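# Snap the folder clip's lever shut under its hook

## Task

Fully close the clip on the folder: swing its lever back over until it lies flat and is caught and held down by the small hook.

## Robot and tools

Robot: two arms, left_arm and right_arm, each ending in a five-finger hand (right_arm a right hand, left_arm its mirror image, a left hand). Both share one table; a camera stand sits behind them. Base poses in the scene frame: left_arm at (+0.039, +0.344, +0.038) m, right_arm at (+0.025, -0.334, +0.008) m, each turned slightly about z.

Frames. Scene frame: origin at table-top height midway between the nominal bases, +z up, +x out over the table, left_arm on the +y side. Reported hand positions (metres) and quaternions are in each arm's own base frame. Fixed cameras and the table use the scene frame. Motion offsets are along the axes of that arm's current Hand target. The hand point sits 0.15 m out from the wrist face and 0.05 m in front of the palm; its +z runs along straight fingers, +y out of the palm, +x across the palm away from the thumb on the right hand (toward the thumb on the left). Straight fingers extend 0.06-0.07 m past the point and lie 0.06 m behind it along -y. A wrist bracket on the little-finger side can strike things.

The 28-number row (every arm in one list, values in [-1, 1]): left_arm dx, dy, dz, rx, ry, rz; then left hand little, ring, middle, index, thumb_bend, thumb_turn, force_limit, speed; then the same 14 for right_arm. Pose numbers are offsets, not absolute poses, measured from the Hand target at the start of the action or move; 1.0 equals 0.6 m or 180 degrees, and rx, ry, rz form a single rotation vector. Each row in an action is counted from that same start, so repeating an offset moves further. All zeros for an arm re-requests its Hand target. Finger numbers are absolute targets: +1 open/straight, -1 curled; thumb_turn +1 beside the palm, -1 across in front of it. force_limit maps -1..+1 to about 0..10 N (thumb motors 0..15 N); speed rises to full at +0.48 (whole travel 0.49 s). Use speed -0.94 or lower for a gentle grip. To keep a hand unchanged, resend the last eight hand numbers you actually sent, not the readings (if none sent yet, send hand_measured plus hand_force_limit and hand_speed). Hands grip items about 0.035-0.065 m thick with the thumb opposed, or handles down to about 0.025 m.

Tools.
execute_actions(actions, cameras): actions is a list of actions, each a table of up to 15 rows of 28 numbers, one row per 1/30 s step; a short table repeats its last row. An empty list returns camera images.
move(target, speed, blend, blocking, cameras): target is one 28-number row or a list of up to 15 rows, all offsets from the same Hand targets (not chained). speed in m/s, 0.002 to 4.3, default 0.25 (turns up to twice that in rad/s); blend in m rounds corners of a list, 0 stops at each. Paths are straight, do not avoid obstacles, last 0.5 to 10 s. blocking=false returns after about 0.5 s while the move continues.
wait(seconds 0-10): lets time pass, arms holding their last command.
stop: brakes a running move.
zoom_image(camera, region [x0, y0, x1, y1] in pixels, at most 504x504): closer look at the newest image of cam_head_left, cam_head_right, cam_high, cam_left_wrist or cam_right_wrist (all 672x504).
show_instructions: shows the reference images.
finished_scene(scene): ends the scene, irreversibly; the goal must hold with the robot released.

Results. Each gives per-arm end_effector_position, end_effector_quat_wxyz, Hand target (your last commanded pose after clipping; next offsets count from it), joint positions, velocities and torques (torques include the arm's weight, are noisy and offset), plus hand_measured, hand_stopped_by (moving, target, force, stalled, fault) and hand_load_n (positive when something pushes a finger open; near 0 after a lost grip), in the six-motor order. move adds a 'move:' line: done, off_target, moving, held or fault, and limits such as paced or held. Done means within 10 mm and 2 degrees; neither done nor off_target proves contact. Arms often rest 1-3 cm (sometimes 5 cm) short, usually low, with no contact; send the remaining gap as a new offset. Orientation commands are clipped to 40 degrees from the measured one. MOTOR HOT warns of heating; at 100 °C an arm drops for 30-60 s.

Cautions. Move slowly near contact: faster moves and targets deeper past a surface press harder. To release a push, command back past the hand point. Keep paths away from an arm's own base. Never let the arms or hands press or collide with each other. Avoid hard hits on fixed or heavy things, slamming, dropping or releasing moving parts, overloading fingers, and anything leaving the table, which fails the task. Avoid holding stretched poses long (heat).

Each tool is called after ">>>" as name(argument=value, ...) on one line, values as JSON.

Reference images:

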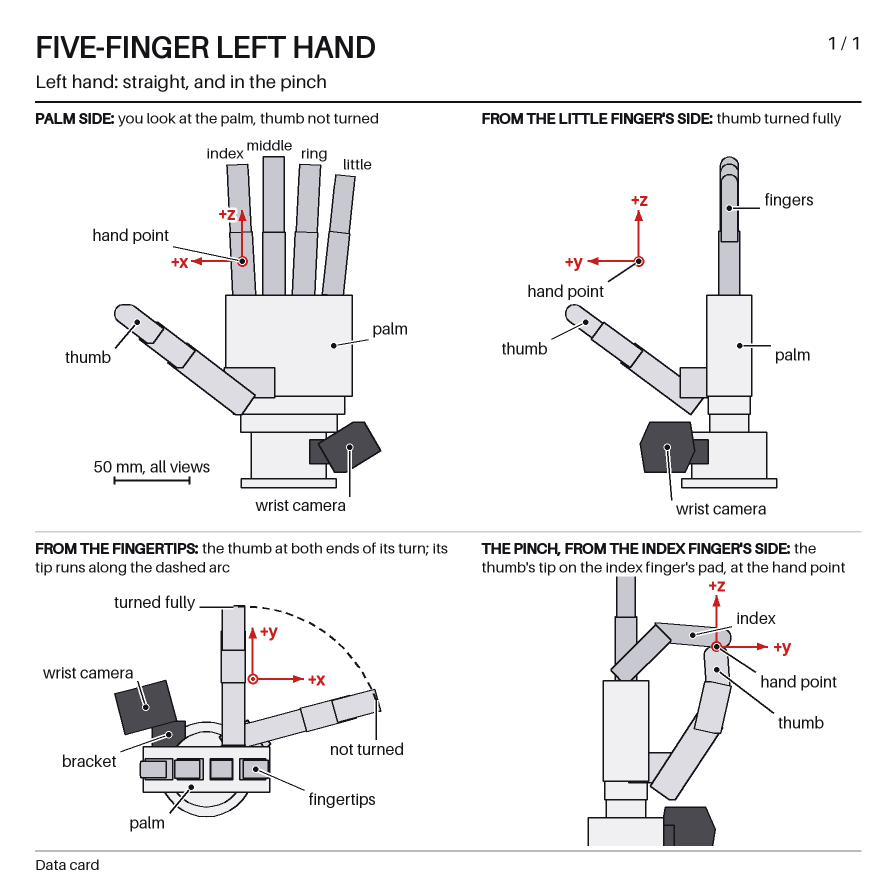

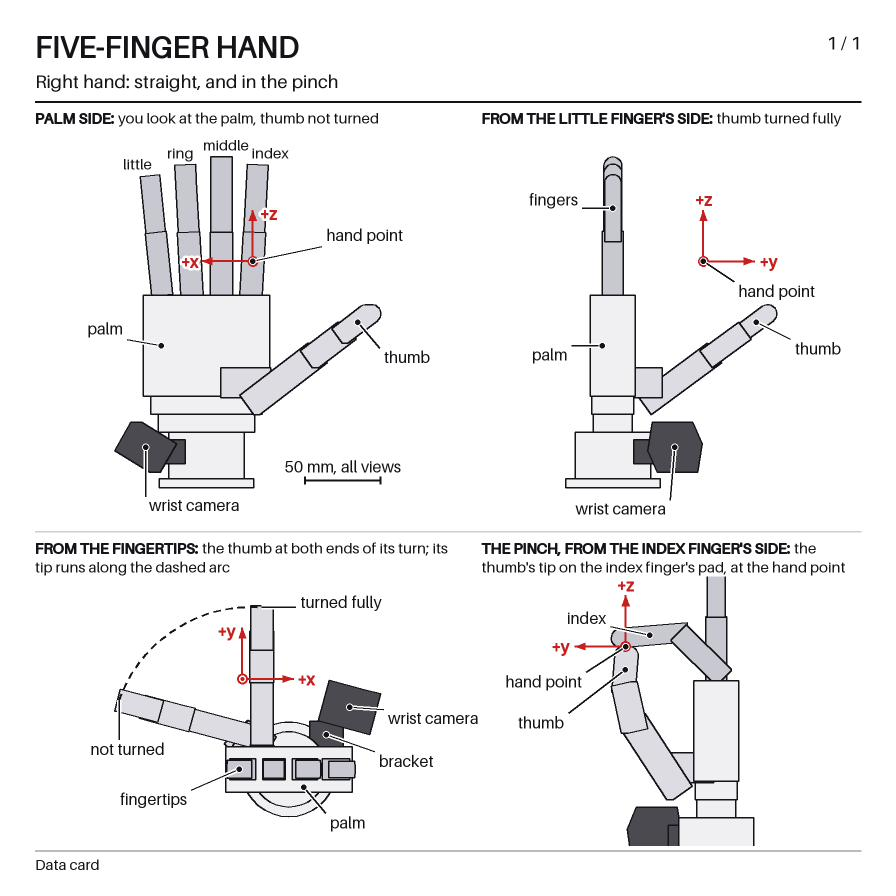

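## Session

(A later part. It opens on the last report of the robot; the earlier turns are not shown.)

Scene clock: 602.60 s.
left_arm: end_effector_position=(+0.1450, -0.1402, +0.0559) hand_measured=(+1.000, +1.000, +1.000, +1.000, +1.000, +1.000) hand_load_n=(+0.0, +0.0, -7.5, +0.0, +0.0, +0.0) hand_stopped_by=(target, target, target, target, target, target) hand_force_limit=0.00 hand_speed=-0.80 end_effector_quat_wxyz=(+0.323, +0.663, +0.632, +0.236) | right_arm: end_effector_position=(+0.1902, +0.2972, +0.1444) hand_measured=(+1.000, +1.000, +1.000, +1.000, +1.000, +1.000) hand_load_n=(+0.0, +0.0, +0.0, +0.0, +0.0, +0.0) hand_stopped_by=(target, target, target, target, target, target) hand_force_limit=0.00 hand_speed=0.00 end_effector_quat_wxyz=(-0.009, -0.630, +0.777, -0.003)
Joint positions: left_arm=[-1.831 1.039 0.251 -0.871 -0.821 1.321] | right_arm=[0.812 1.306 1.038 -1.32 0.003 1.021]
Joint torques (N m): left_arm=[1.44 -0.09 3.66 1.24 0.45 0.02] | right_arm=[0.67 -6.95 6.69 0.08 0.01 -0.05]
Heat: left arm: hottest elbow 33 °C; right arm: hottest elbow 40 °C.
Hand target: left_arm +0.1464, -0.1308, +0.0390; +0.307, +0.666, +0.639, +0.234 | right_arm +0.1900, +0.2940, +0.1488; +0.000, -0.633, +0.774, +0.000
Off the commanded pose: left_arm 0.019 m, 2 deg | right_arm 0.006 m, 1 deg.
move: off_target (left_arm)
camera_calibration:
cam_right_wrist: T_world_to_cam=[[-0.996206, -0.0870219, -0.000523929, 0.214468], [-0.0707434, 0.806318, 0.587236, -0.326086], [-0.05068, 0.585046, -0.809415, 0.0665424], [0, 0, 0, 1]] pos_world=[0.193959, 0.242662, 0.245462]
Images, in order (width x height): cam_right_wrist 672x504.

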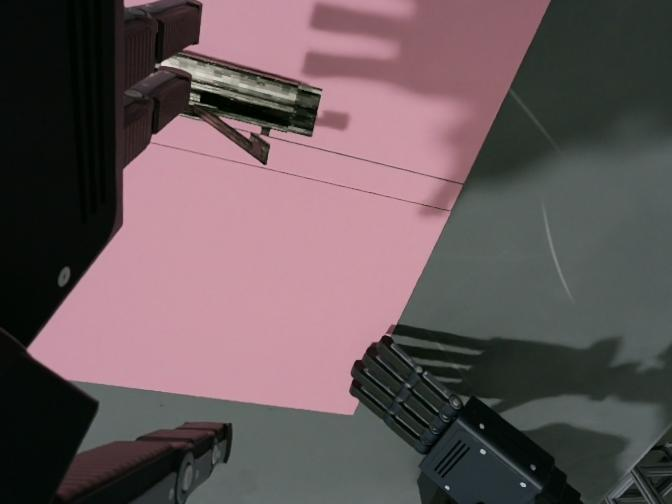

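>>> move(target=[0,0,0,0,0,0,1,1,1,1,1,1,0,-0.8,-0.0868,0.0600,0,0,0,0,1,1,1,1,1,1,0,0], speed=0.12, cameras=["cam_right_wrist","cam_high"])

>>> zoom_image(camera="cam_right_wrist", region=[100, 0, 340, 180])

>>> zoom_image(camera="cam_high", region=[390, 190, 510, 280])

Scene clock: 628.83 s.
left_arm: end_effector_position=(+0.1450, -0.1402, +0.0559) hand_measured=(+1.000, +1.000, +1.000, +1.000, +1.000, +1.000) hand_load_n=(+0.0, +0.0, -7.5, +0.0, +0.0, +0.0) hand_stopped_by=(target, target, target, target, target, target) hand_force_limit=0.00 hand_speed=-0.80 end_effector_quat_wxyz=(+0.323, +0.663, +0.632, +0.236) | right_arm: end_effector_position=(+0.1530, +0.3313, +0.1342) hand_measured=(+1.000, +1.000, +1.000, +1.000, +1.000, +1.000) hand_load_n=(-0.5, +0.0, +0.0, +0.0, +0.0, +0.0) hand_stopped_by=(target, target, target, target, target, target) hand_force_limit=0.00 hand_speed=0.00 end_effector_quat_wxyz=(-0.024, -0.636, +0.771, -0.006)
Joint positions: left_arm=[-1.831 1.039 0.251 -0.871 -0.821 1.321] | right_arm=[0.952 1.346 1.047 -1.32 -0.001 1.144]
Joint torques (N m): left_arm=[1.49 -0.03 3.64 1.24 0.45 0.01] | right_arm=[1.44 -4.95 11.63 0.24 0.17 0.21]
Heat: left arm: hottest elbow 33 °C; right arm: hottest elbow 40 °C.
Hand target: left_arm +0.1464, -0.1308, +0.0390; +0.307, +0.666, +0.639, +0.234 | right_arm +0.1650, +0.3522, +0.1487; +0.000, -0.633, +0.774, +0.000
Off the commanded pose: left_arm 0.019 m, 2 deg | right_arm 0.028 m, 3 deg.
move: off_target (left_arm, right_arm)
camera_calibration:
cam_right_wrist: T_world_to_cam=[[-0.994356, -0.10378, 0.0220401, 0.182724], [-0.0728616, 0.818989, 0.569165, -0.351576], [-0.0771187, 0.564346, -0.821928, 0.0491191], [0, 0, 0, 1]] pos_world=[0.159864, 0.279179, 0.236449]
Images, in order (width x height): cam_high 672x504, cam_right_wrist 672x504.

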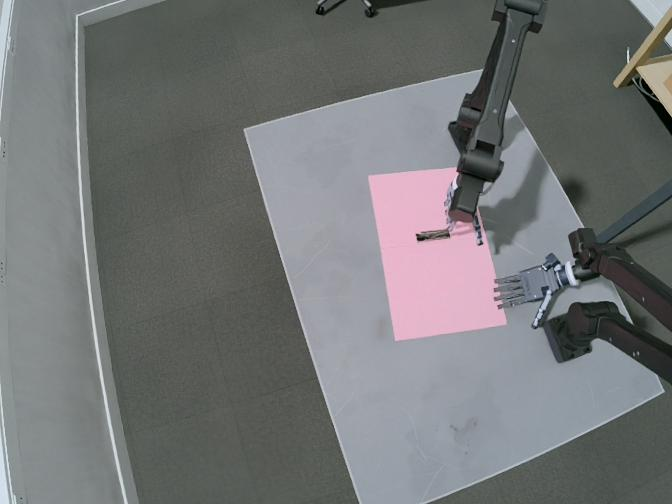

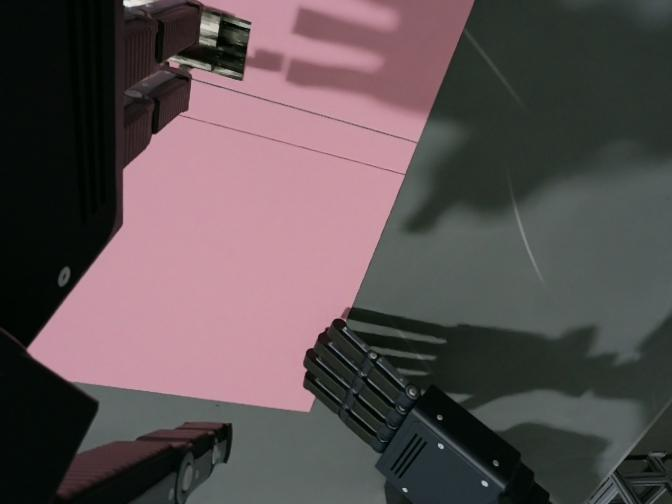

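Scaled by 2.100 from the camera's 672x504 image, which has a finer 960x720 frame.

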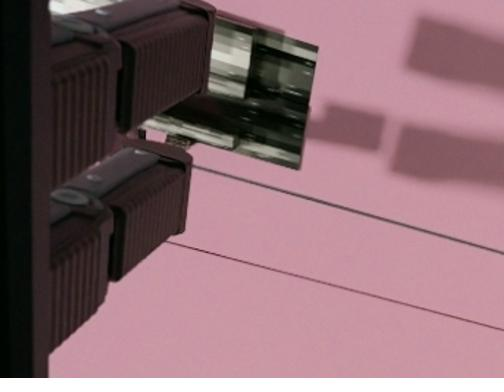

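Scaled by 4.200 from the camera's 672x504 image, which has a finer 960x720 frame.

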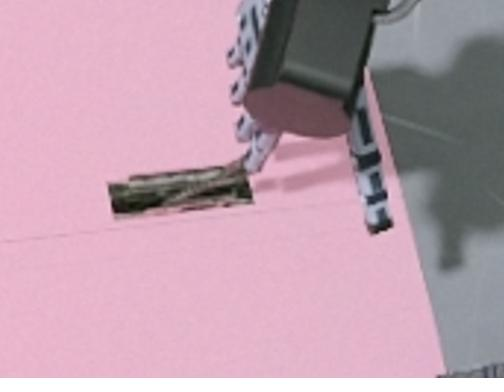

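>>> move(target=[0,0,0,0,0,0,1,1,1,1,1,1,0,-0.8,-0.015,-0.0072,-0.0133,0,0,0,1,1,1,1,1,1,0,0], speed=0.1, cameras=["cam_right_wrist"])

>>> zoom_image(camera="cam_right_wrist", region=[100, 0, 340, 180])

Scene clock: 644.43 s.
left_arm: end_effector_position=(+0.1450, -0.1402, +0.0559) hand_measured=(+1.000, +1.000, +1.000, +1.000, +1.000, +1.000) hand_load_n=(+0.0, +0.0, -8.0, +0.0, +0.0, +0.0) hand_stopped_by=(target, target, target, target, target, target) hand_force_limit=0.00 hand_speed=-0.80 end_effector_quat_wxyz=(+0.323, +0.663, +0.632, +0.236) | right_arm: end_effector_position=(+0.1619, +0.3437, +0.1420) hand_measured=(+1.000, +1.000, +1.000, +1.000, +1.000, +1.000) hand_load_n=(+0.0, +0.0, +0.0, +0.0, +0.0, +0.0) hand_stopped_by=(target, target, target, target, target, target) hand_force_limit=0.00 hand_speed=0.00 end_effector_quat_wxyz=(-0.014, -0.636, +0.771, -0.003)
Joint positions: left_arm=[-1.831 1.039 0.251 -0.871 -0.821 1.321] | right_arm=[0.952 1.366 1.087 -1.32 -0.001 1.144]
Joint torques (N m): left_arm=[1.38 -0.09 3.66 1.24 0.45 0.02] | right_arm=[1.44 -5.36 11.82 -0.51 0.16 0.23]
Heat: left arm: hottest waist 32 °C; right arm: hottest elbow 43 °C.
Hand target: left_arm +0.1464, -0.1308, +0.0390; +0.307, +0.666, +0.639, +0.234 | right_arm +0.1711, +0.3602, +0.1567; +0.000, -0.633, +0.774, +0.000
Off the commanded pose: left_arm 0.019 m, 2 deg | right_arm 0.024 m, 2 deg.
move: off_target (left_arm, right_arm)
camera_calibration:
cam_right_wrist: T_world_to_cam=[[-0.994582, -0.103633, 0.00813139, 0.194615], [-0.0795565, 0.809193, 0.582132, -0.362966], [-0.0669079, 0.578331, -0.813054, 0.0415045], [0, 0, 0, 1]] pos_world=[0.167461, 0.289875, 0.243457]
Images, in order (width x height): cam_right_wrist 672x504.

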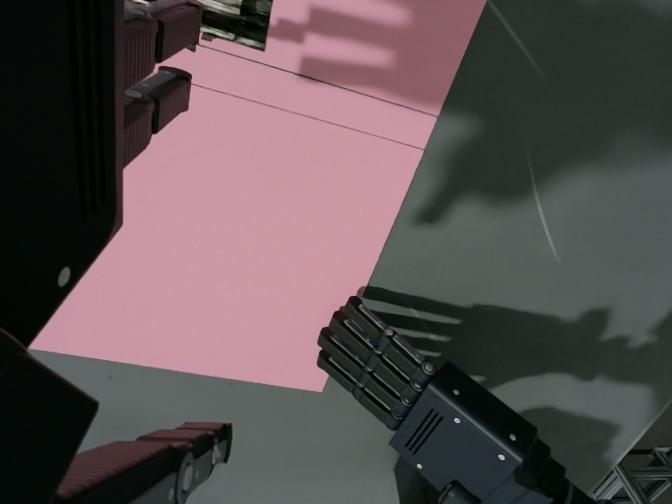

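Scaled by 2.100 from the camera's 672x504 image, which has a finer 960x720 frame.

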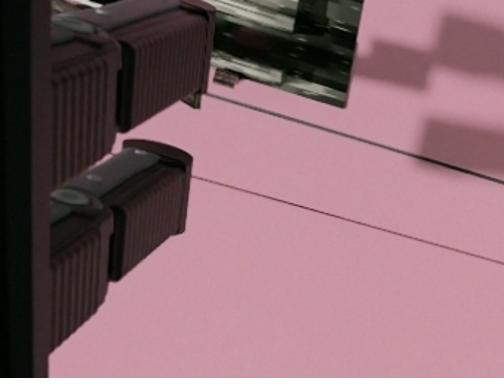

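>>> move(target=[0,0,0,0,0,0,1,1,1,1,1,1,0,-0.8,0.0092,0.0117,0.0378,0,0,0,1,1,1,1,1,1,0,0], speed=0.06, cameras=["cam_right_wrist"])

>>> zoom_image(camera="cam_right_wrist", region=[100, 0, 340, 180])

Scene clock: 679.33 s.
left_arm: end_effector_position=(+0.1450, -0.1402, +0.0559) hand_measured=(+1.000, +1.000, +1.000, +1.000, +1.000, +1.000) hand_load_n=(+0.0, +0.0, -7.5, +0.0, +0.0, -0.5) hand_stopped_by=(target, target, target, target, target, target) hand_force_limit=0.00 hand_speed=-0.80 end_effector_quat_wxyz=(+0.323, +0.663, +0.632, +0.236) | right_arm: end_effector_position=(+0.1656, +0.3540, +0.1420) hand_measured=(+1.000, +1.000, +1.000, +1.000, +1.000, +1.000) hand_load_n=(+0.0, -0.5, +0.0, +0.0, +0.0, +0.0) hand_stopped_by=(target, target, target, target, target, target) hand_force_limit=0.00 hand_speed=0.00 end_effector_quat_wxyz=(+0.005, -0.635, +0.772, +0.002)
Joint positions: left_arm=[-1.831 1.039 0.251 -0.871 -0.821 1.321] | right_arm=[0.96 1.366 1.087 -1.282 -0.001 1.154]
Joint torques (N m): left_arm=[1.26 -0.09 3.66 1.24 0.45 0.02] | right_arm=[1.73 -5.36 6.52 0.46 0.2 0.24]
Heat: left arm: hottest waist 32 °C; right arm: hottest elbow 48 °C.
Hand target: left_arm +0.1464, -0.1308, +0.0390; +0.307, +0.666, +0.639, +0.234 | right_arm +0.1632, +0.3561, +0.1341; +0.000, -0.633, +0.774, +0.000
Off the commanded pose: left_arm 0.019 m, 2 deg | right_arm 0.009 m, 1 deg.
move: off_target (left_arm)
camera_calibration:
cam_right_wrist: T_world_to_cam=[[-0.994755, -0.100823, -0.0172499, 0.201981], [-0.0906426, 0.790729, 0.605419, -0.365895], [-0.0474001, 0.603807, -0.79572, 0.0210717], [0, 0, 0, 1]] pos_world=[0.168755, 0.296965, 0.241771]
Images, in order (width x height): cam_right_wrist 672x504.

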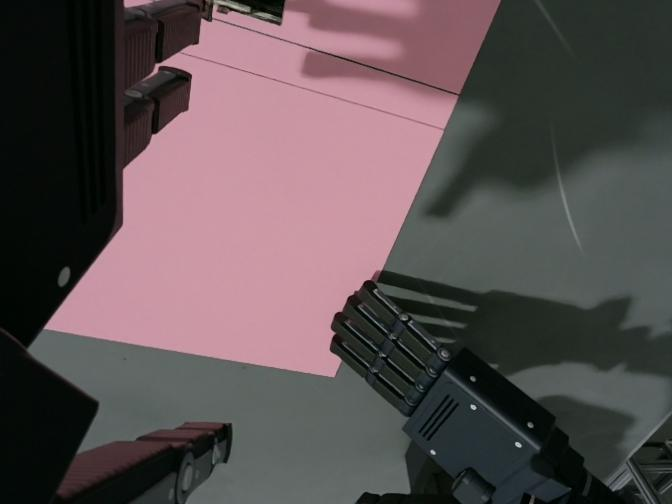

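Scaled by 2.100 from the camera's 672x504 image, which has a finer 960x720 frame.

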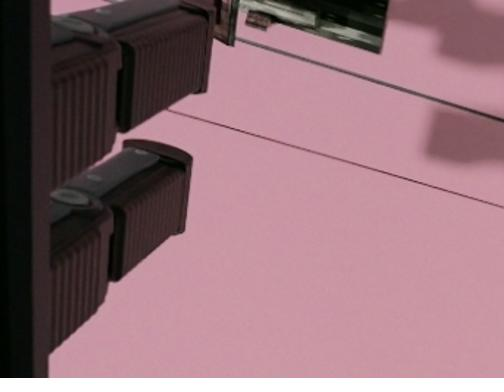

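>>> move(target=[0,0,0,0,0,0,1,1,1,1,1,1,0,-0.8,0.0007,0.007,0.025,0,0,0,1,1,1,1,1,1,0,0], speed=0.06)

Scene clock: 696.83 s.
left_arm: end_effector_position=(+0.1450, -0.1402, +0.0559) hand_measured=(+1.000, +1.000, +1.000, +1.000, +1.000, +1.000) hand_load_n=(+0.0, +0.0, -7.5, +0.0, +0.0, +0.0) hand_stopped_by=(target, target, target, target, target, target) hand_force_limit=0.00 hand_speed=-0.80 end_effector_quat_wxyz=(+0.323, +0.663, +0.632, +0.236) | right_arm: end_effector_position=(+0.1616, +0.3542, +0.1292) hand_measured=(+1.000, +1.000, +1.000, +1.000, +1.000, +1.000) hand_load_n=(+0.0, +0.0, +0.0, +0.0, +0.0, +0.0) hand_stopped_by=(target, target, target, target, target, target) hand_force_limit=0.00 hand_speed=0.00 end_effector_quat_wxyz=(+0.007, -0.635, +0.772, +0.002)
Joint positions: left_arm=[-1.831 1.039 0.251 -0.871 -0.821 1.321] | right_arm=[0.969 1.367 1.054 -1.243 -0.001 1.164]
Joint torques (N m): left_arm=[1.32 -0.09 3.64 1.24 0.45 0.01] | right_arm=[1.61 -4.89 6.39 0.58 0.19 0.25]
Heat: left arm: hottest waist 32 °C; right arm: hottest elbow 45 °C.
Hand target: left_arm +0.1464, -0.1308, +0.0390; +0.307, +0.666, +0.639, +0.234 | right_arm +0.1590, +0.3566, +0.1191; +0.000, -0.633, +0.774, +0.000
Off the commanded pose: left_arm 0.019 m, 2 deg | right_arm 0.011 m, 1 deg.
move: off_target (left_arm, right_arm)

>>> move(target=[0,0,0,0,0,0,1,1,1,1,1,1,0,-0.8,0.002,0.0013,0.0233,0,0,0,1,1,1,1,1,1,0,0], speed=0.06)

Scene clock: 701.70 s.
left_arm: end_effector_position=(+0.1450, -0.1402, +0.0559) hand_measured=(+1.000, +1.000, +1.000, +1.000, +1.000, +1.000) hand_load_n=(+0.0, +0.0, -7.5, +0.0, -0.5, +0.0) hand_stopped_by=(target, target, target, target, target, target) hand_force_limit=0.00 hand_speed=-0.80 end_effector_quat_wxyz=(+0.323, +0.663, +0.632, +0.236) | right_arm: end_effector_position=(+0.1608, +0.3545, +0.1181) hand_measured=(+1.000, +1.000, +1.000, +1.000, +1.000, +1.000) hand_load_n=(+0.0, +0.0, -1.0, +0.0, +0.0, +0.0) hand_stopped_by=(target, target, target, target, target, target) hand_force_limit=0.00 hand_speed=0.00 end_effector_quat_wxyz=(+0.010, -0.636, +0.772, +0.003)
Joint positions: left_arm=[-1.831 1.039 0.251 -0.871 -0.821 1.321] | right_arm=[0.972 1.372 1.028 -1.205 -0.001 1.165]
Joint torques (N m): left_arm=[1.38 -0.09 3.66 1.22 0.45 0.02] | right_arm=[1.49 -4.66 6.06 0.59 0.16 0.26]
Heat: left arm: hottest waist 32 °C; right arm: hottest elbow 45 °C.
Hand target: left_arm +0.1464, -0.1308, +0.0390; +0.307, +0.666, +0.639, +0.234 | right_arm +0.1580, +0.3556, +0.1051; +0.000, -0.633, +0.774, +0.000
Off the commanded pose: left_arm 0.019 m, 2 deg | right_arm 0.013 m, 1 deg.
move: off_target (left_arm, right_arm)

>>> move(target=[0,0,0,0,0,0,1,1,1,1,1,1,0,-0.8,0.0018,0.0013,0.018,0,0,0,1,1,1,1,1,1,0,0], speed=0.06, cameras=["cam_right_wrist","cam_high"])

>>> zoom_image(camera="cam_right_wrist", region=[100, 0, 340, 180])

>>> zoom_image(camera="cam_high", region=[390, 190, 510, 280])

Scene clock: 711.07 s.
left_arm: end_effector_position=(+0.1450, -0.1402, +0.0559) hand_measured=(+1.000, +1.000, +1.000, +1.000, +1.000, +1.000) hand_load_n=(+0.0, +0.0, -8.0, +0.0, +0.0, -0.5) hand_stopped_by=(target, target, target, target, target, target) hand_force_limit=0.00 hand_speed=-0.80 end_effector_quat_wxyz=(+0.323, +0.663, +0.632, +0.236) | right_arm: end_effector_position=(+0.1590, +0.3541, +0.1092) hand_measured=(+1.000, +1.000, +1.000, +1.000, +1.000, +1.000) hand_load_n=(+0.0, +0.0, -1.5, +0.0, +0.0, +0.0) hand_stopped_by=(target, target, target, target, target, target) hand_force_limit=0.00 hand_speed=0.00 end_effector_quat_wxyz=(+0.011, -0.637, +0.771, +0.004)
Joint positions: left_arm=[-1.831 1.039 0.251 -0.871 -0.821 1.321] | right_arm=[0.975 1.377 1.007 -1.178 -0.001 1.165]
Joint torques (N m): left_arm=[1.32 -0.03 3.66 1.22 0.46 0.02] | right_arm=[1.32 -4.25 5.87 0.69 0.19 0.24]
Heat: left arm: hottest waist 32 °C; right arm: hottest elbow 43 °C.
Hand target: left_arm +0.1464, -0.1308, +0.0390; +0.307, +0.666, +0.639, +0.234 | right_arm +0.1570, +0.3547, +0.0943; +0.000, -0.633, +0.774, +0.000
Off the commanded pose: left_arm 0.019 m, 2 deg | right_arm 0.015 m, 1 deg.
move: off_target (left_arm, right_arm)
camera_calibration:
cam_right_wrist: T_world_to_cam=[[-0.99422, -0.104419, -0.0249665, 0.196839], [-0.0977487, 0.784195, 0.612767, -0.344117], [-0.0444061, 0.611665, -0.789869, -0.00924606], [0, 0, 0, 1]] pos_world=[0.161653, 0.296064, 0.208475]
Images, in order (width x height): cam_high 672x504, cam_right_wrist 672x504.

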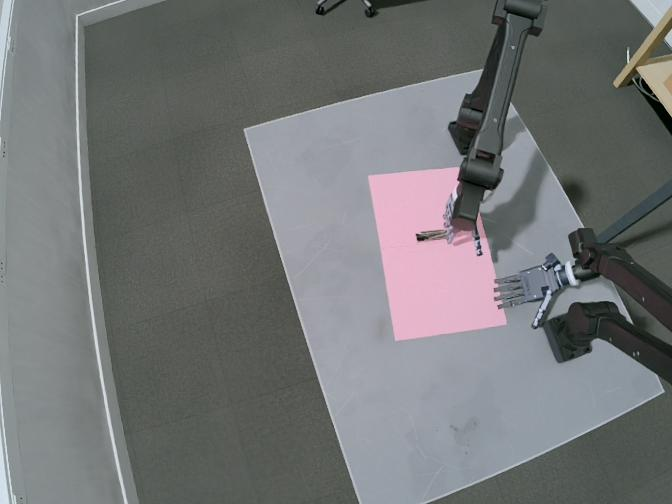

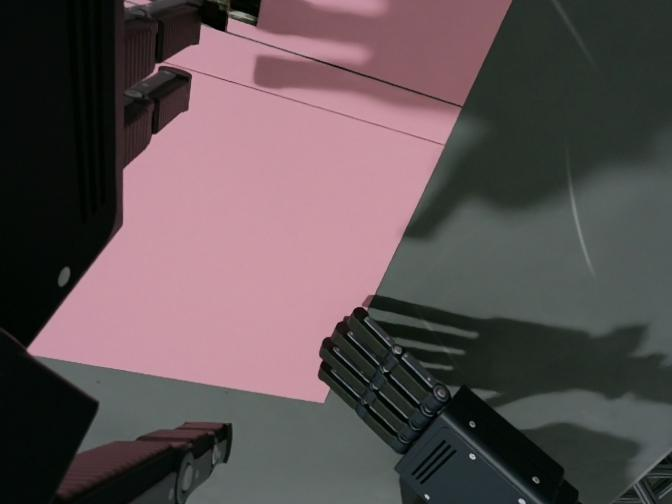

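Scaled by 2.100 from the camera's 672x504 image, which has a finer 960x720 frame.

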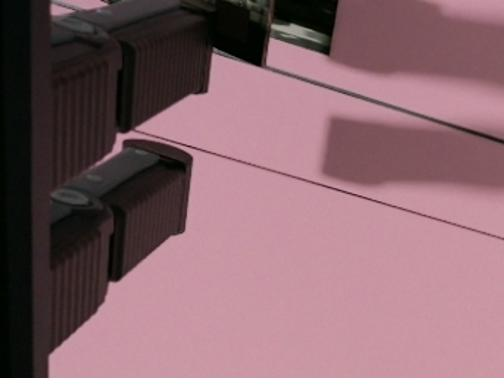

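Scaled by 4.200 from the camera's 672x504 image, which has a finer 960x720 frame.

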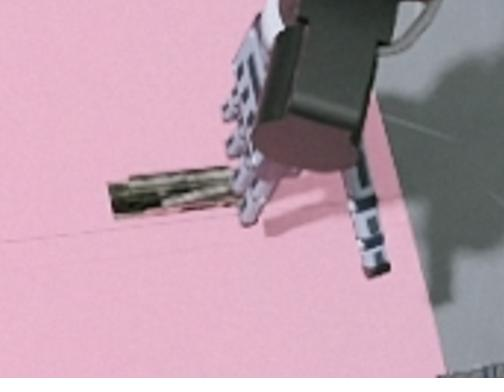

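>>> move(target=[0,0,0,0,0,0,1,1,1,1,1,1,0,-0.8,0.0049,-0.001,0.025,0,0,0,1,1,1,1,1,1,0,0], speed=0.06)

Scene clock: 719.43 s.
left_arm: end_effector_position=(+0.1451, -0.1405, +0.0558) hand_measured=(+1.000, +1.000, +1.000, +1.000, +1.000, +1.000) hand_load_n=(+0.0, +0.0, -8.0, +0.0, +0.0, +0.5) hand_stopped_by=(target, target, target, target, target, target) hand_force_limit=0.00 hand_speed=-0.80 end_effector_quat_wxyz=(+0.324, +0.663, +0.633, +0.236) | right_arm: end_effector_position=(+0.1571, +0.3540, +0.0963) hand_measured=(+1.000, +1.000, +1.000, +1.000, +1.000, +1.000) hand_load_n=(+0.0, +0.0, -3.0, +0.0, +0.0, +0.0) hand_stopped_by=(target, target, target, target, target, target) hand_force_limit=0.00 hand_speed=0.00 end_effector_quat_wxyz=(+0.012, -0.637, +0.771, +0.008)
Joint positions: left_arm=[-1.83 1.04 0.251 -0.868 -0.821 1.321] | right_arm=[0.975 1.385 0.977 -1.136 -0.008 1.165]
Joint torques (N m): left_arm=[1.26 -0.03 3.66 1.16 0.48 0.02] | right_arm=[1.2 -3.96 5.57 0.7 0.48 0.2]
Heat: left arm: hottest waist 32 °C; right arm: hottest elbow 42 °C.
Hand target: left_arm +0.1463, -0.1309, +0.0389; +0.307, +0.666, +0.639, +0.234 | right_arm +0.1569, +0.3517, +0.0793; +0.000, -0.633, +0.774, +0.000
Off the commanded pose: left_arm 0.020 m, 2 deg | right_arm 0.017 m, 2 deg.
move: off_target (left_arm, right_arm)

>>> move(target=[0,0,0,0,0,0,1,1,1,1,1,1,0,-0.8,0.0016,0,0.02,0,0,0,1,1,1,1,1,1,0,0], speed=0.06, cameras=["cam_right_wrist","cam_high"])

>>> zoom_image(camera="cam_right_wrist", region=[100, 0, 340, 180])

>>> zoom_image(camera="cam_high", region=[390, 190, 510, 280])

Scene clock: 723.97 s.
left_arm: end_effector_position=(+0.1452, -0.1405, +0.0558) hand_measured=(+1.000, +1.000, +1.000, +1.000, +1.000, +1.000) hand_load_n=(+0.0, +0.0, -8.0, +0.0, +0.0, +0.0) hand_stopped_by=(target, target, target, target, target, target) hand_force_limit=0.00 hand_speed=-0.80 end_effector_quat_wxyz=(+0.324, +0.663, +0.633, +0.236) | right_arm: end_effector_position=(+0.1564, +0.3532, +0.0914) hand_measured=(+1.000, +1.000, +1.000, +1.000, +1.000, +1.000) hand_load_n=(+0.0, +0.0, -3.0, +0.0, +0.0, +0.0) hand_stopped_by=(target, target, target, target, target, target) hand_force_limit=0.00 hand_speed=0.00 end_effector_quat_wxyz=(+0.013, -0.637, +0.771, +0.009)
Joint positions: left_arm=[-1.829 1.04 0.251 -0.868 -0.821 1.321] | right_arm=[0.975 1.386 0.964 -1.119 -0.009 1.165]
Joint torques (N m): left_arm=[1.32 -0.21 3.64 1.18 0.48 0.02] | right_arm=[0.97 -3.43 4.77 1.35 0.52 0.18]
Heat: left arm: hottest waist 32 °C; right arm: hottest elbow 41 °C.
Hand target: left_arm +0.1464, -0.1308, +0.0389; +0.307, +0.666, +0.639, +0.234 | right_arm +0.1568, +0.3508, +0.0673; +0.000, -0.633, +0.774, +0.000
Off the commanded pose: left_arm 0.019 m, 2 deg | right_arm 0.024 m, 2 deg.
move: off_target (left_arm, right_arm)
camera_calibration:
cam_right_wrist: T_world_to_cam=[[-0.994211, -0.104705, -0.0240986, 0.193812], [-0.0969521, 0.777617, 0.621218, -0.331373], [-0.0463052, 0.619959, -0.783267, -0.0261112], [0, 0, 0, 1]] pos_world=[0.159354, 0.294162, 0.190073]
Images, in order (width x height): cam_high 672x504, cam_right_wrist 672x504.

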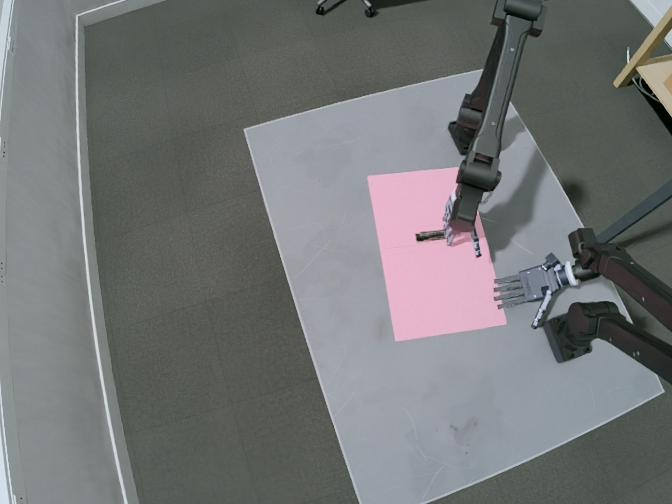

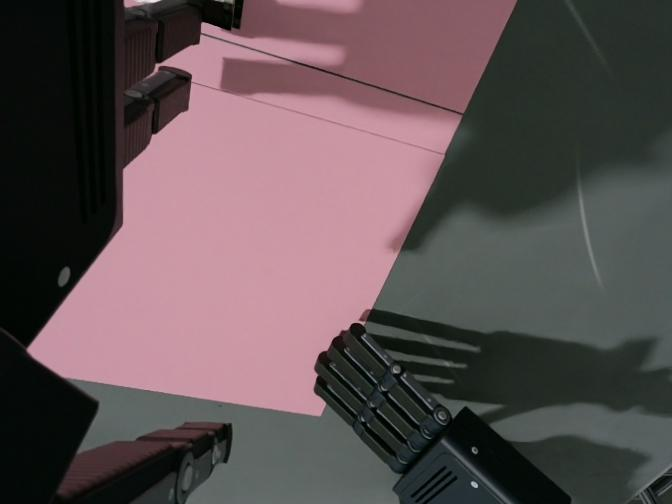

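Scaled by 2.100 from the camera's 672x504 image, which has a finer 960x720 frame.

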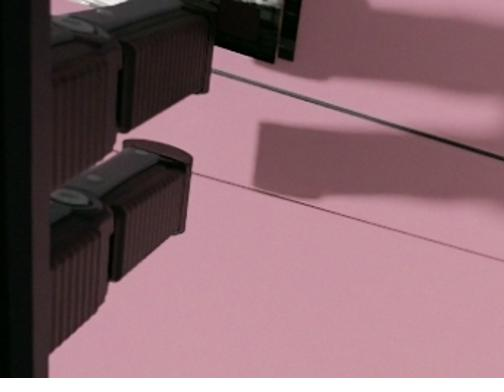

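Scaled by 4.200 from the camera's 672x504 image, which has a finer 960x720 frame.

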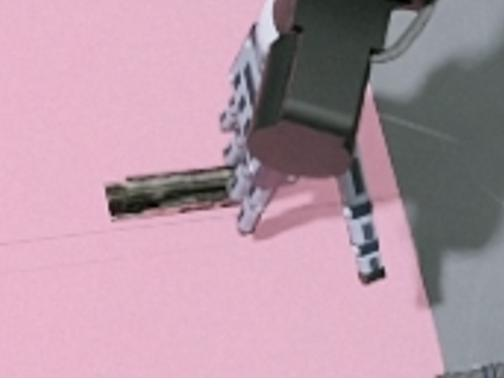

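>>> move(target=[0,0,0,0,0,0,1,1,1,1,1,1,0,-0.8,0.0,0,0.025,0,0,0,1,1,1,1,1,1,0,0], speed=0.06)

Scene clock: 732.10 s.
left_arm: end_effector_position=(+0.1452, -0.1405, +0.0558) hand_measured=(+1.000, +1.000, +1.000, +1.000, +1.000, +1.000) hand_load_n=(+0.0, +0.0, -7.5, +0.0, +0.0, +0.5) hand_stopped_by=(target, target, target, target, target, target) hand_force_limit=0.00 hand_speed=-0.80 end_effector_quat_wxyz=(+0.324, +0.663, +0.633, +0.236) | right_arm: end_effector_position=(+0.1557, +0.3516, +0.0879) hand_measured=(+1.000, +1.000, +1.000, +1.000, +1.000, +1.000) hand_load_n=(+0.0, +0.0, -5.0, +0.0, +0.0, +0.0) hand_stopped_by=(target, target, target, target, target, target) hand_force_limit=0.00 hand_speed=0.00 end_effector_quat_wxyz=(+0.013, -0.637, +0.771, +0.008)
Joint positions: left_arm=[-1.829 1.04 0.251 -0.868 -0.821 1.321] | right_arm=[0.975 1.386 0.954 -1.109 -0.008 1.165]
Joint torques (N m): left_arm=[1.32 -0.09 3.66 1.18 0.48 0.02] | right_arm=[0.91 -2.49 3.56 2.5 0.47 0.18]
Heat: left arm: hottest waist 32 °C; right arm: hottest elbow 41 °C.
Hand target: left_arm +0.1464, -0.1308, +0.0389; +0.307, +0.666, +0.639, +0.234 | right_arm +0.1568, +0.3508, +0.0524; +0.000, -0.633, +0.774, +0.000
Off the commanded pose: left_arm 0.019 m, 2 deg | right_arm 0.036 m, 2 deg.
move: off_target (left_arm, right_arm)

>>> move(target=[0,0,0,0,0,0,1,1,1,1,1,1,0,-0.8,-0.002,0.001,0.025,0,0,0,1,1,1,1,1,1,0,0], speed=0.06, cameras=["cam_right_wrist","cam_high"])

>>> zoom_image(camera="cam_right_wrist", region=[100, 0, 340, 180])

>>> zoom_image(camera="cam_high", region=[390, 190, 510, 280])

Scene clock: 739.07 s.
left_arm: end_effector_position=(+0.1452, -0.1405, +0.0558) hand_measured=(+1.000, +1.000, +1.000, +1.000, +1.000, +1.000) hand_load_n=(+0.0, +0.0, -7.5, +0.0, +0.0, +0.0) hand_stopped_by=(target, target, target, target, target, target) hand_force_limit=0.00 hand_speed=-0.80 end_effector_quat_wxyz=(+0.324, +0.663, +0.633, +0.236) | right_arm: end_effector_position=(+0.1556, +0.3511, +0.0851) hand_measured=(+1.000, +1.000, +1.000, +1.000, +1.000, +1.000) hand_load_n=(+0.0, +0.0, -6.5, +0.0, +0.0, +0.0) hand_stopped_by=(target, target, target, target, target, target) hand_force_limit=0.00 hand_speed=0.00 end_effector_quat_wxyz=(+0.018, -0.637, +0.771, +0.009)
Joint positions: left_arm=[-1.829 1.04 0.251 -0.868 -0.821 1.321] | right_arm=[0.975 1.381 0.941 -1.09 -0.006 1.165]
Joint torques (N m): left_arm=[1.32 -0.15 3.62 1.16 0.48 0.02] | right_arm=[1.08 -0.67 2.81 3.3 0.41 0.21]
Heat: left arm: hottest waist 32 °C; right arm: hottest elbow 40 °C.
Hand target: left_arm +0.1463, -0.1308, +0.0389; +0.307, +0.666, +0.639, +0.234 | right_arm +0.1564, +0.3520, +0.0372; +0.000, -0.633, +0.774, +0.000
Off the commanded pose: left_arm 0.019 m, 2 deg | right_arm 0.048 m, 2 deg.
move: off_target (left_arm, right_arm)
camera_calibration:
cam_right_wrist: T_world_to_cam=[[-0.993996, -0.104397, -0.0327621, 0.19323], [-0.10184, 0.773236, 0.625888, -0.323998], [-0.0400078, 0.625466, -0.779225, -0.0330317], [0, 0, 0, 1]] pos_world=[0.157752, 0.29136, 0.183378]
Images, in order (width x height): cam_high 672x504, cam_right_wrist 672x504.

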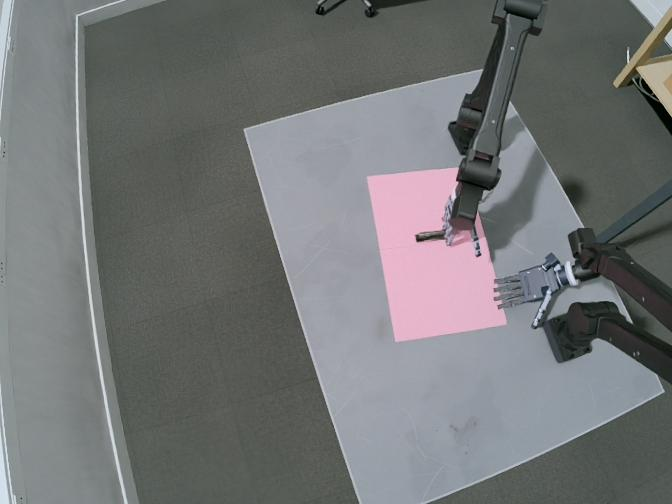

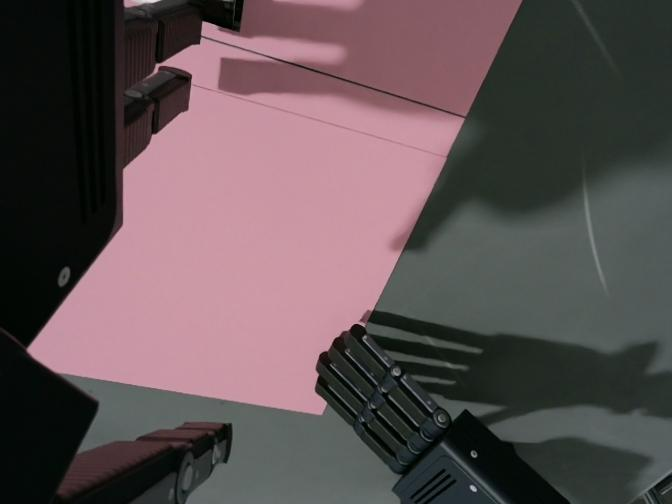

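Scaled by 2.100 from the camera's 672x504 image, which has a finer 960x720 frame.

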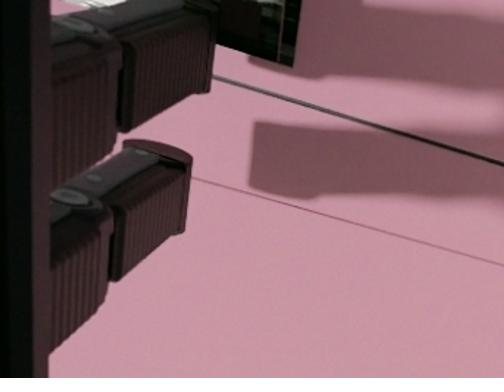

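Scaled by 4.200 from the camera's 672x504 image, which has a finer 960x720 frame.

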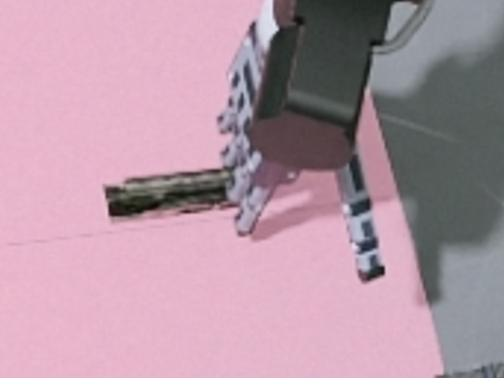

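>>> move(target=[0,0,0,0,0,0,1,1,1,1,1,1,0,-0.8,0.0,0.0,0.022,0,0,0,1,1,1,1,1,1,0,0], speed=0.06)

Scene clock: 745.03 s.
left_arm: end_effector_position=(+0.1453, -0.1403, +0.0558) hand_measured=(+1.000, +1.000, +1.000, +1.000, +1.000, +1.000) hand_load_n=(+0.0, +0.0, -8.0, -0.5, +0.0, +0.0) hand_stopped_by=(target, target, target, target, target, target) hand_force_limit=0.00 hand_speed=-0.80 end_effector_quat_wxyz=(+0.324, +0.662, +0.633, +0.236) | right_arm: end_effector_position=(+0.1600, +0.3556, +0.0809) hand_measured=(+1.000, +1.000, +1.000, +1.000, +1.000, +1.000) hand_load_n=(+0.0, +0.0, -4.5, +0.0, +0.0, +0.0) hand_stopped_by=(target, target, target, target, target, target) hand_force_limit=0.00 hand_speed=0.00 end_effector_quat_wxyz=(+0.037, -0.636, +0.770, +0.011)
Joint positions: left_arm=[-1.828 1.04 0.251 -0.868 -0.821 1.321] | right_arm=[0.975 1.377 0.924 -1.04 -0.001 1.165]
Joint torques (N m): left_arm=[1.2 -0.15 3.63 1.17 0.48 0.03] | right_arm=[0.97 0.91 2.58 2.77 0.18 0.21]
Heat: left arm: hottest waist 32 °C; right arm: hottest elbow 40 °C.
Hand target: left_arm +0.1464, -0.1308, +0.0389; +0.307, +0.666, +0.639, +0.234 | right_arm +0.1564, +0.3520, +0.0241; +0.000, -0.633, +0.774, +0.000
Off the commanded pose: left_arm 0.019 m, 2 deg | right_arm 0.057 m, 4 deg.
move: off_target (left_arm, right_arm)

>>> move(target=[[0,0,0,0,0,0,1,1,1,1,1,1,0,-0.8,-0.0112,-0.0045,-0.2167,0,0,0,1,1,1,1,1,1,0,0],[0,0,0,0,0,0,1,1,1,1,1,1,0,-0.8,0.05,-0.0893,-0.2167,0,0,0,1,1,1,1,1,1,0,0]], speed=0.12, blend=[0.02,0], cameras=["cam_right_wrist","cam_high","cam_head_right"])

>>> zoom_image(camera="cam_right_wrist", region=[100, 0, 340, 180])

>>> zoom_image(camera="cam_high", region=[390, 190, 510, 280])

Scene clock: 757.00 s.
left_arm: end_effector_position=(+0.1452, -0.1412, +0.0557) hand_measured=(+1.000, +1.000, +1.000, +1.000, +1.000, +1.000) hand_load_n=(+0.0, +0.0, -8.0, +0.0, +0.0, +0.0) hand_stopped_by=(target, target, target, target, target, target) hand_force_limit=0.00 hand_speed=-0.80 end_effector_quat_wxyz=(+0.325, +0.662, +0.633, +0.235) | right_arm: end_effector_position=(+0.1938, +0.3048, +0.1330) hand_measured=(+1.000, +1.000, +1.000, +1.000, +1.000, +1.000) hand_load_n=(+0.0, +0.0, +0.0, +0.0, +0.0, +0.0) hand_stopped_by=(target, target, target, target, target, target) hand_force_limit=0.00 hand_speed=0.00 end_effector_quat_wxyz=(-0.024, -0.629, +0.777, -0.005)
Joint positions: left_arm=[-1.828 1.04 0.251 -0.863 -0.822 1.323] | right_arm=[0.82 1.358 1.054 -1.316 0.004 1.03]
Joint torques (N m): left_arm=[1.26 -0.15 3.63 1.06 0.51 0.02] | right_arm=[0.67 -7.3 10.37 -0.51 -0.01 -0.03]
Heat: left arm: hottest waist 32 °C; right arm: hottest elbow 39 °C.
Hand target: left_arm +0.1463, -0.1309, +0.0390; +0.307, +0.666, +0.639, +0.234 | right_arm +0.2030, +0.3119, +0.1541; +0.000, -0.633, +0.774, +0.000
Off the commanded pose: left_arm 0.020 m, 2 deg | right_arm 0.024 m, 3 deg.
move: off_target (left_arm, right_arm)
camera_calibration:
cam_right_wrist: T_world_to_cam=[[-0.996084, -0.0856812, 0.0218021, 0.215393], [-0.0580495, 0.819812, 0.569683, -0.329485], [-0.0666847, 0.566186, -0.821576, 0.0635898], [0, 0, 0, 1]] pos_world=[0.199664, 0.252567, 0.23525]
Images, in order (width x height): cam_head_right 672x504, cam_high 672x504, cam_right_wrist 672x504.

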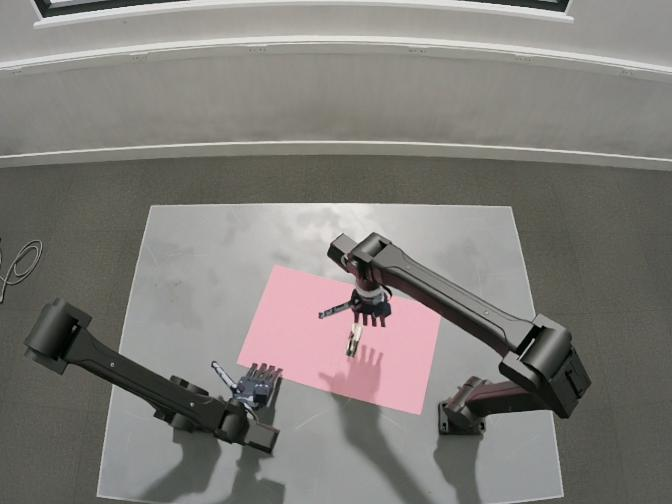

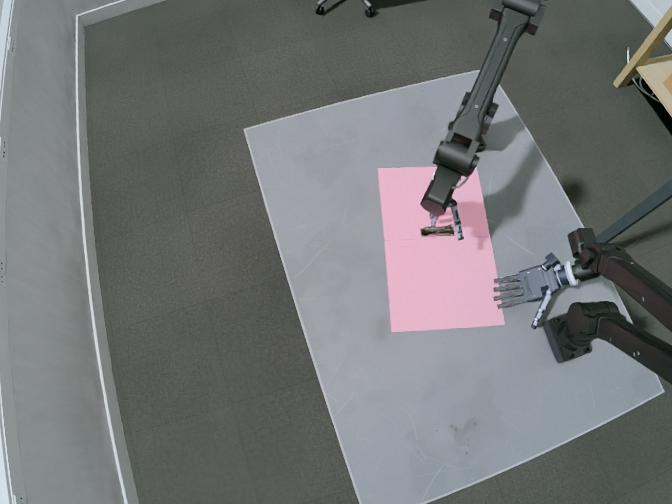

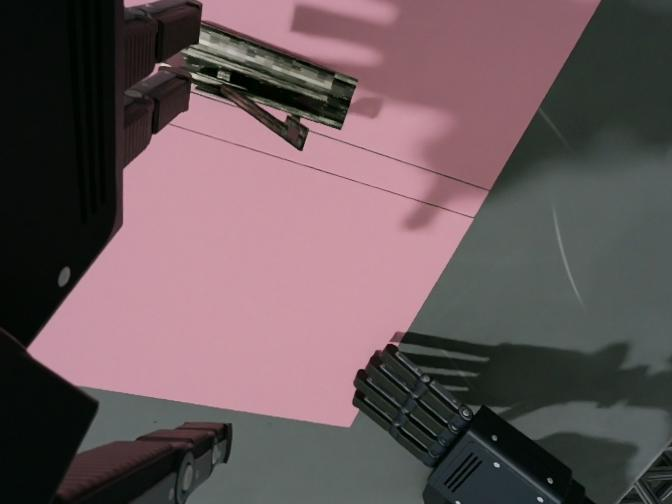

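Scaled by 2.100 from the camera's 672x504 image, which has a finer 960x720 frame.

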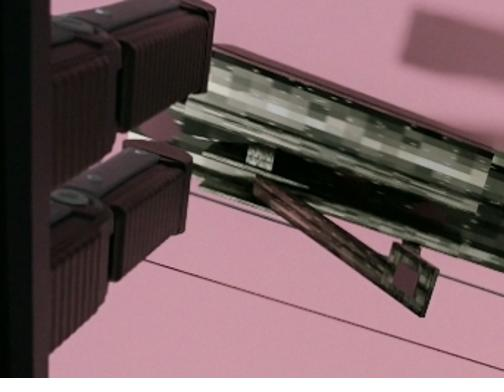

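Scaled by 4.200 from the camera's 672x504 image, which has a finer 960x720 frame.

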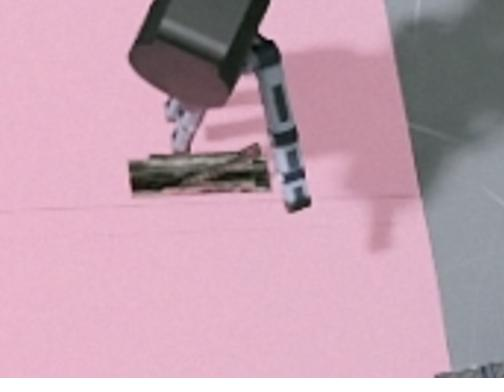

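>>> zoom_image(camera="cam_right_wrist", region=[170, 20, 370, 160])

>>> zoom_image(camera="cam_head_right", region=[310, 290, 420, 380])

Scaled by 2.520 from the camera's 672x504 image, which has a finer 960x720 frame.

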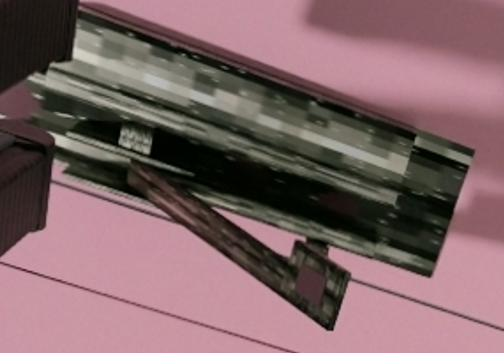

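Scaled by 4.582 from the camera's 672x504 image, which has a finer 960x720 frame.

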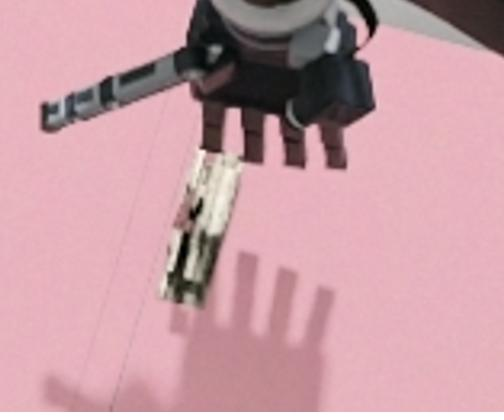

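>>> move(target=[[0,0,0,0,0,0,1,1,1,1,1,1,0,-0.8,0,0,-0.0333,0,0,0,1,1,1,1,1,1,0,0],[0,0,0,0,0,0,1,1,1,1,1,1,0,-0.8,-0.0492,0.0762,-0.0333,0,0,0,1,1,1,1,1,1,0,0]], speed=0.1, blend=[0.005,0], cameras=["cam_right_wrist"])

>>> zoom_image(camera="cam_right_wrist", region=[170, 0, 370, 140])

Scene clock: 860.80 s.
left_arm: end_effector_position=(+0.1452, -0.1412, +0.0557) hand_measured=(+1.000, +1.000, +1.000, +1.000, +1.000, +1.000) hand_load_n=(+0.0, +0.0, -8.0, +0.0, +0.0, +0.0) hand_stopped_by=(target, target, target, target, target, target) hand_force_limit=0.00 hand_speed=-0.80 end_effector_quat_wxyz=(+0.325, +0.662, +0.633, +0.235) | right_arm: end_effector_position=(+0.1553, +0.3341, +0.1520) hand_measured=(+1.000, +1.000, +1.000, +1.000, +1.000, +1.000) hand_load_n=(+0.0, +0.0, +0.0, +0.0, +0.0, +0.0) hand_stopped_by=(target, target, target, target, target, target) hand_force_limit=0.00 hand_speed=0.00 end_effector_quat_wxyz=(-0.024, -0.636, +0.771, -0.005)
Joint positions: left_arm=[-1.828 1.04 0.251 -0.863 -0.822 1.323] | right_arm=[0.951 1.343 1.092 -1.369 -0.003 1.143]
Joint torques (N m): left_arm=[1.32 -0.15 3.66 1.03 0.51 0.02] | right_arm=[1.32 -6.42 11.9 -0.54 0.21 0.23]
Heat: left arm: hottest waist 32 °C; right arm: hottest elbow 46 °C.
Hand target: left_arm +0.1463, -0.1309, +0.0390; +0.307, +0.666, +0.639, +0.234 | right_arm +0.1641, +0.3499, +0.1741; +0.000, -0.633, +0.774, +0.000
Off the commanded pose: left_arm 0.020 m, 2 deg | right_arm 0.028 m, 3 deg.
move: off_target (left_arm, right_arm)
camera_calibration:
cam_right_wrist: T_world_to_cam=[[-0.994366, -0.103372, 0.0234702, 0.184532], [-0.0716543, 0.818641, 0.569819, -0.364088], [-0.0781168, 0.564926, -0.821435, 0.0622269], [0, 0, 0, 1]] pos_world=[0.162265, 0.281979, 0.254248]
Images, in order (width x height): cam_right_wrist 672x504.

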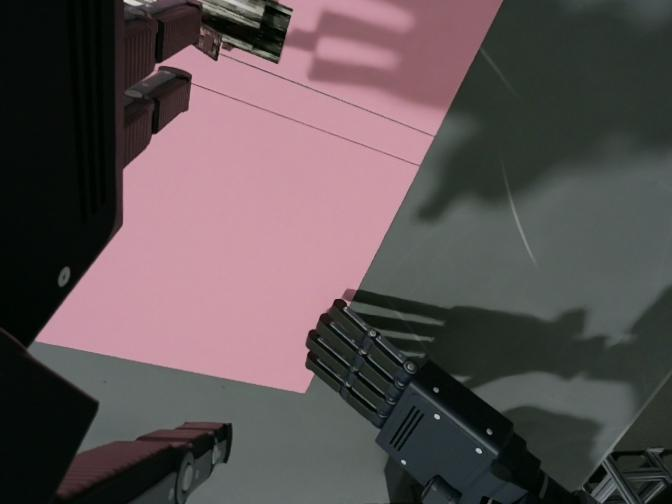

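Scaled by 2.520 from the camera's 672x504 image, which has a finer 960x720 frame.

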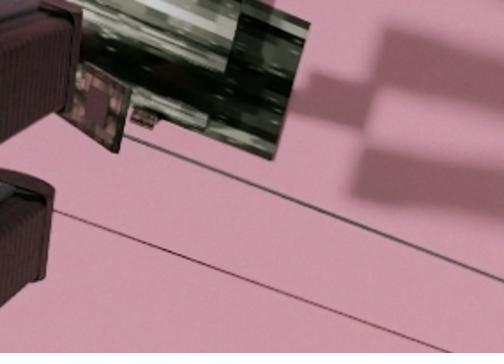

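>>> move(target=[0,0,0,0,0,0,1,1,1,1,1,1,0,-0.8,0.024,0.0165,0.05,0,0,0,1,1,1,1,1,1,0,0], speed=0.06, cameras=["cam_right_wrist"])

>>> zoom_image(camera="cam_right_wrist", region=[170, 0, 370, 140])

Scene clock: 877.70 s.
left_arm: end_effector_position=(+0.1452, -0.1412, +0.0557) hand_measured=(+1.000, +1.000, +1.000, +1.000, +1.000, +1.000) hand_load_n=(+0.0, +0.0, -7.5, +0.0, +0.0, +0.0) hand_stopped_by=(target, target, target, target, target, target) hand_force_limit=0.00 hand_speed=-0.80 end_effector_quat_wxyz=(+0.325, +0.662, +0.633, +0.235) | right_arm: end_effector_position=(+0.1535, +0.3356, +0.1390) hand_measured=(+1.000, +1.000, +1.000, +1.000, +1.000, +1.000) hand_load_n=(+0.0, +0.0, +0.0, -0.5, +0.0, +0.0) hand_stopped_by=(target, target, target, target, target, target) hand_force_limit=0.00 hand_speed=0.00 end_effector_quat_wxyz=(-0.013, -0.635, +0.772, -0.002)
Joint positions: left_arm=[-1.828 1.04 0.251 -0.863 -0.822 1.323] | right_arm=[0.958 1.336 1.05 -1.312 -0.003 1.152]
Joint torques (N m): left_arm=[1.26 -0.15 3.64 1.05 0.51 0.02] | right_arm=[1.67 -7.18 6.63 0.39 0.23 0.23]
Heat: left arm: hottest waist 32 °C; right arm: hottest elbow 47 °C.
Hand target: left_arm +0.1463, -0.1309, +0.0390; +0.307, +0.666, +0.639, +0.234 | right_arm +0.1515, +0.3378, +0.1440; +0.000, -0.633, +0.774, +0.000
Off the commanded pose: left_arm 0.020 m, 2 deg | right_arm 0.006 m, 2 deg.
move: off_target (left_arm)
camera_calibration:
cam_right_wrist: T_world_to_cam=[[-0.994861, -0.100966, 0.00761123, 0.184644], [-0.0775497, 0.808144, 0.583858, -0.355566], [-0.0651007, 0.580267, -0.81182, 0.0420818], [0, 0, 0, 1]] pos_world=[0.158861, 0.281572, 0.240357]
Images, in order (width x height): cam_right_wrist 672x504.

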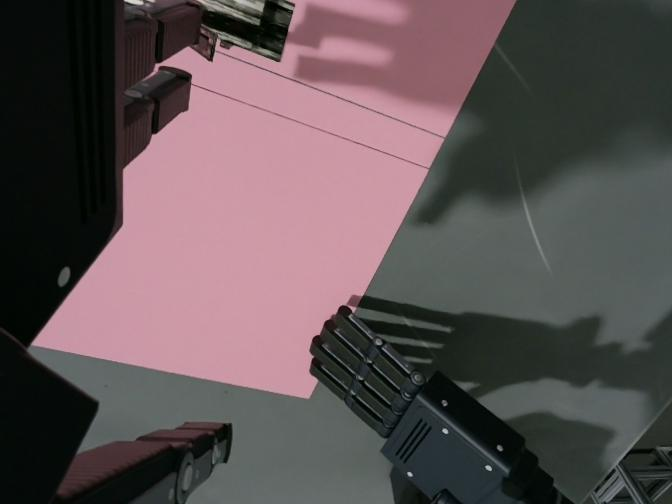

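Scaled by 2.520 from the camera's 672x504 image, which has a finer 960x720 frame.

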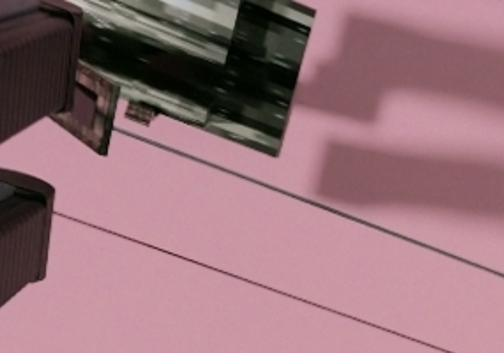

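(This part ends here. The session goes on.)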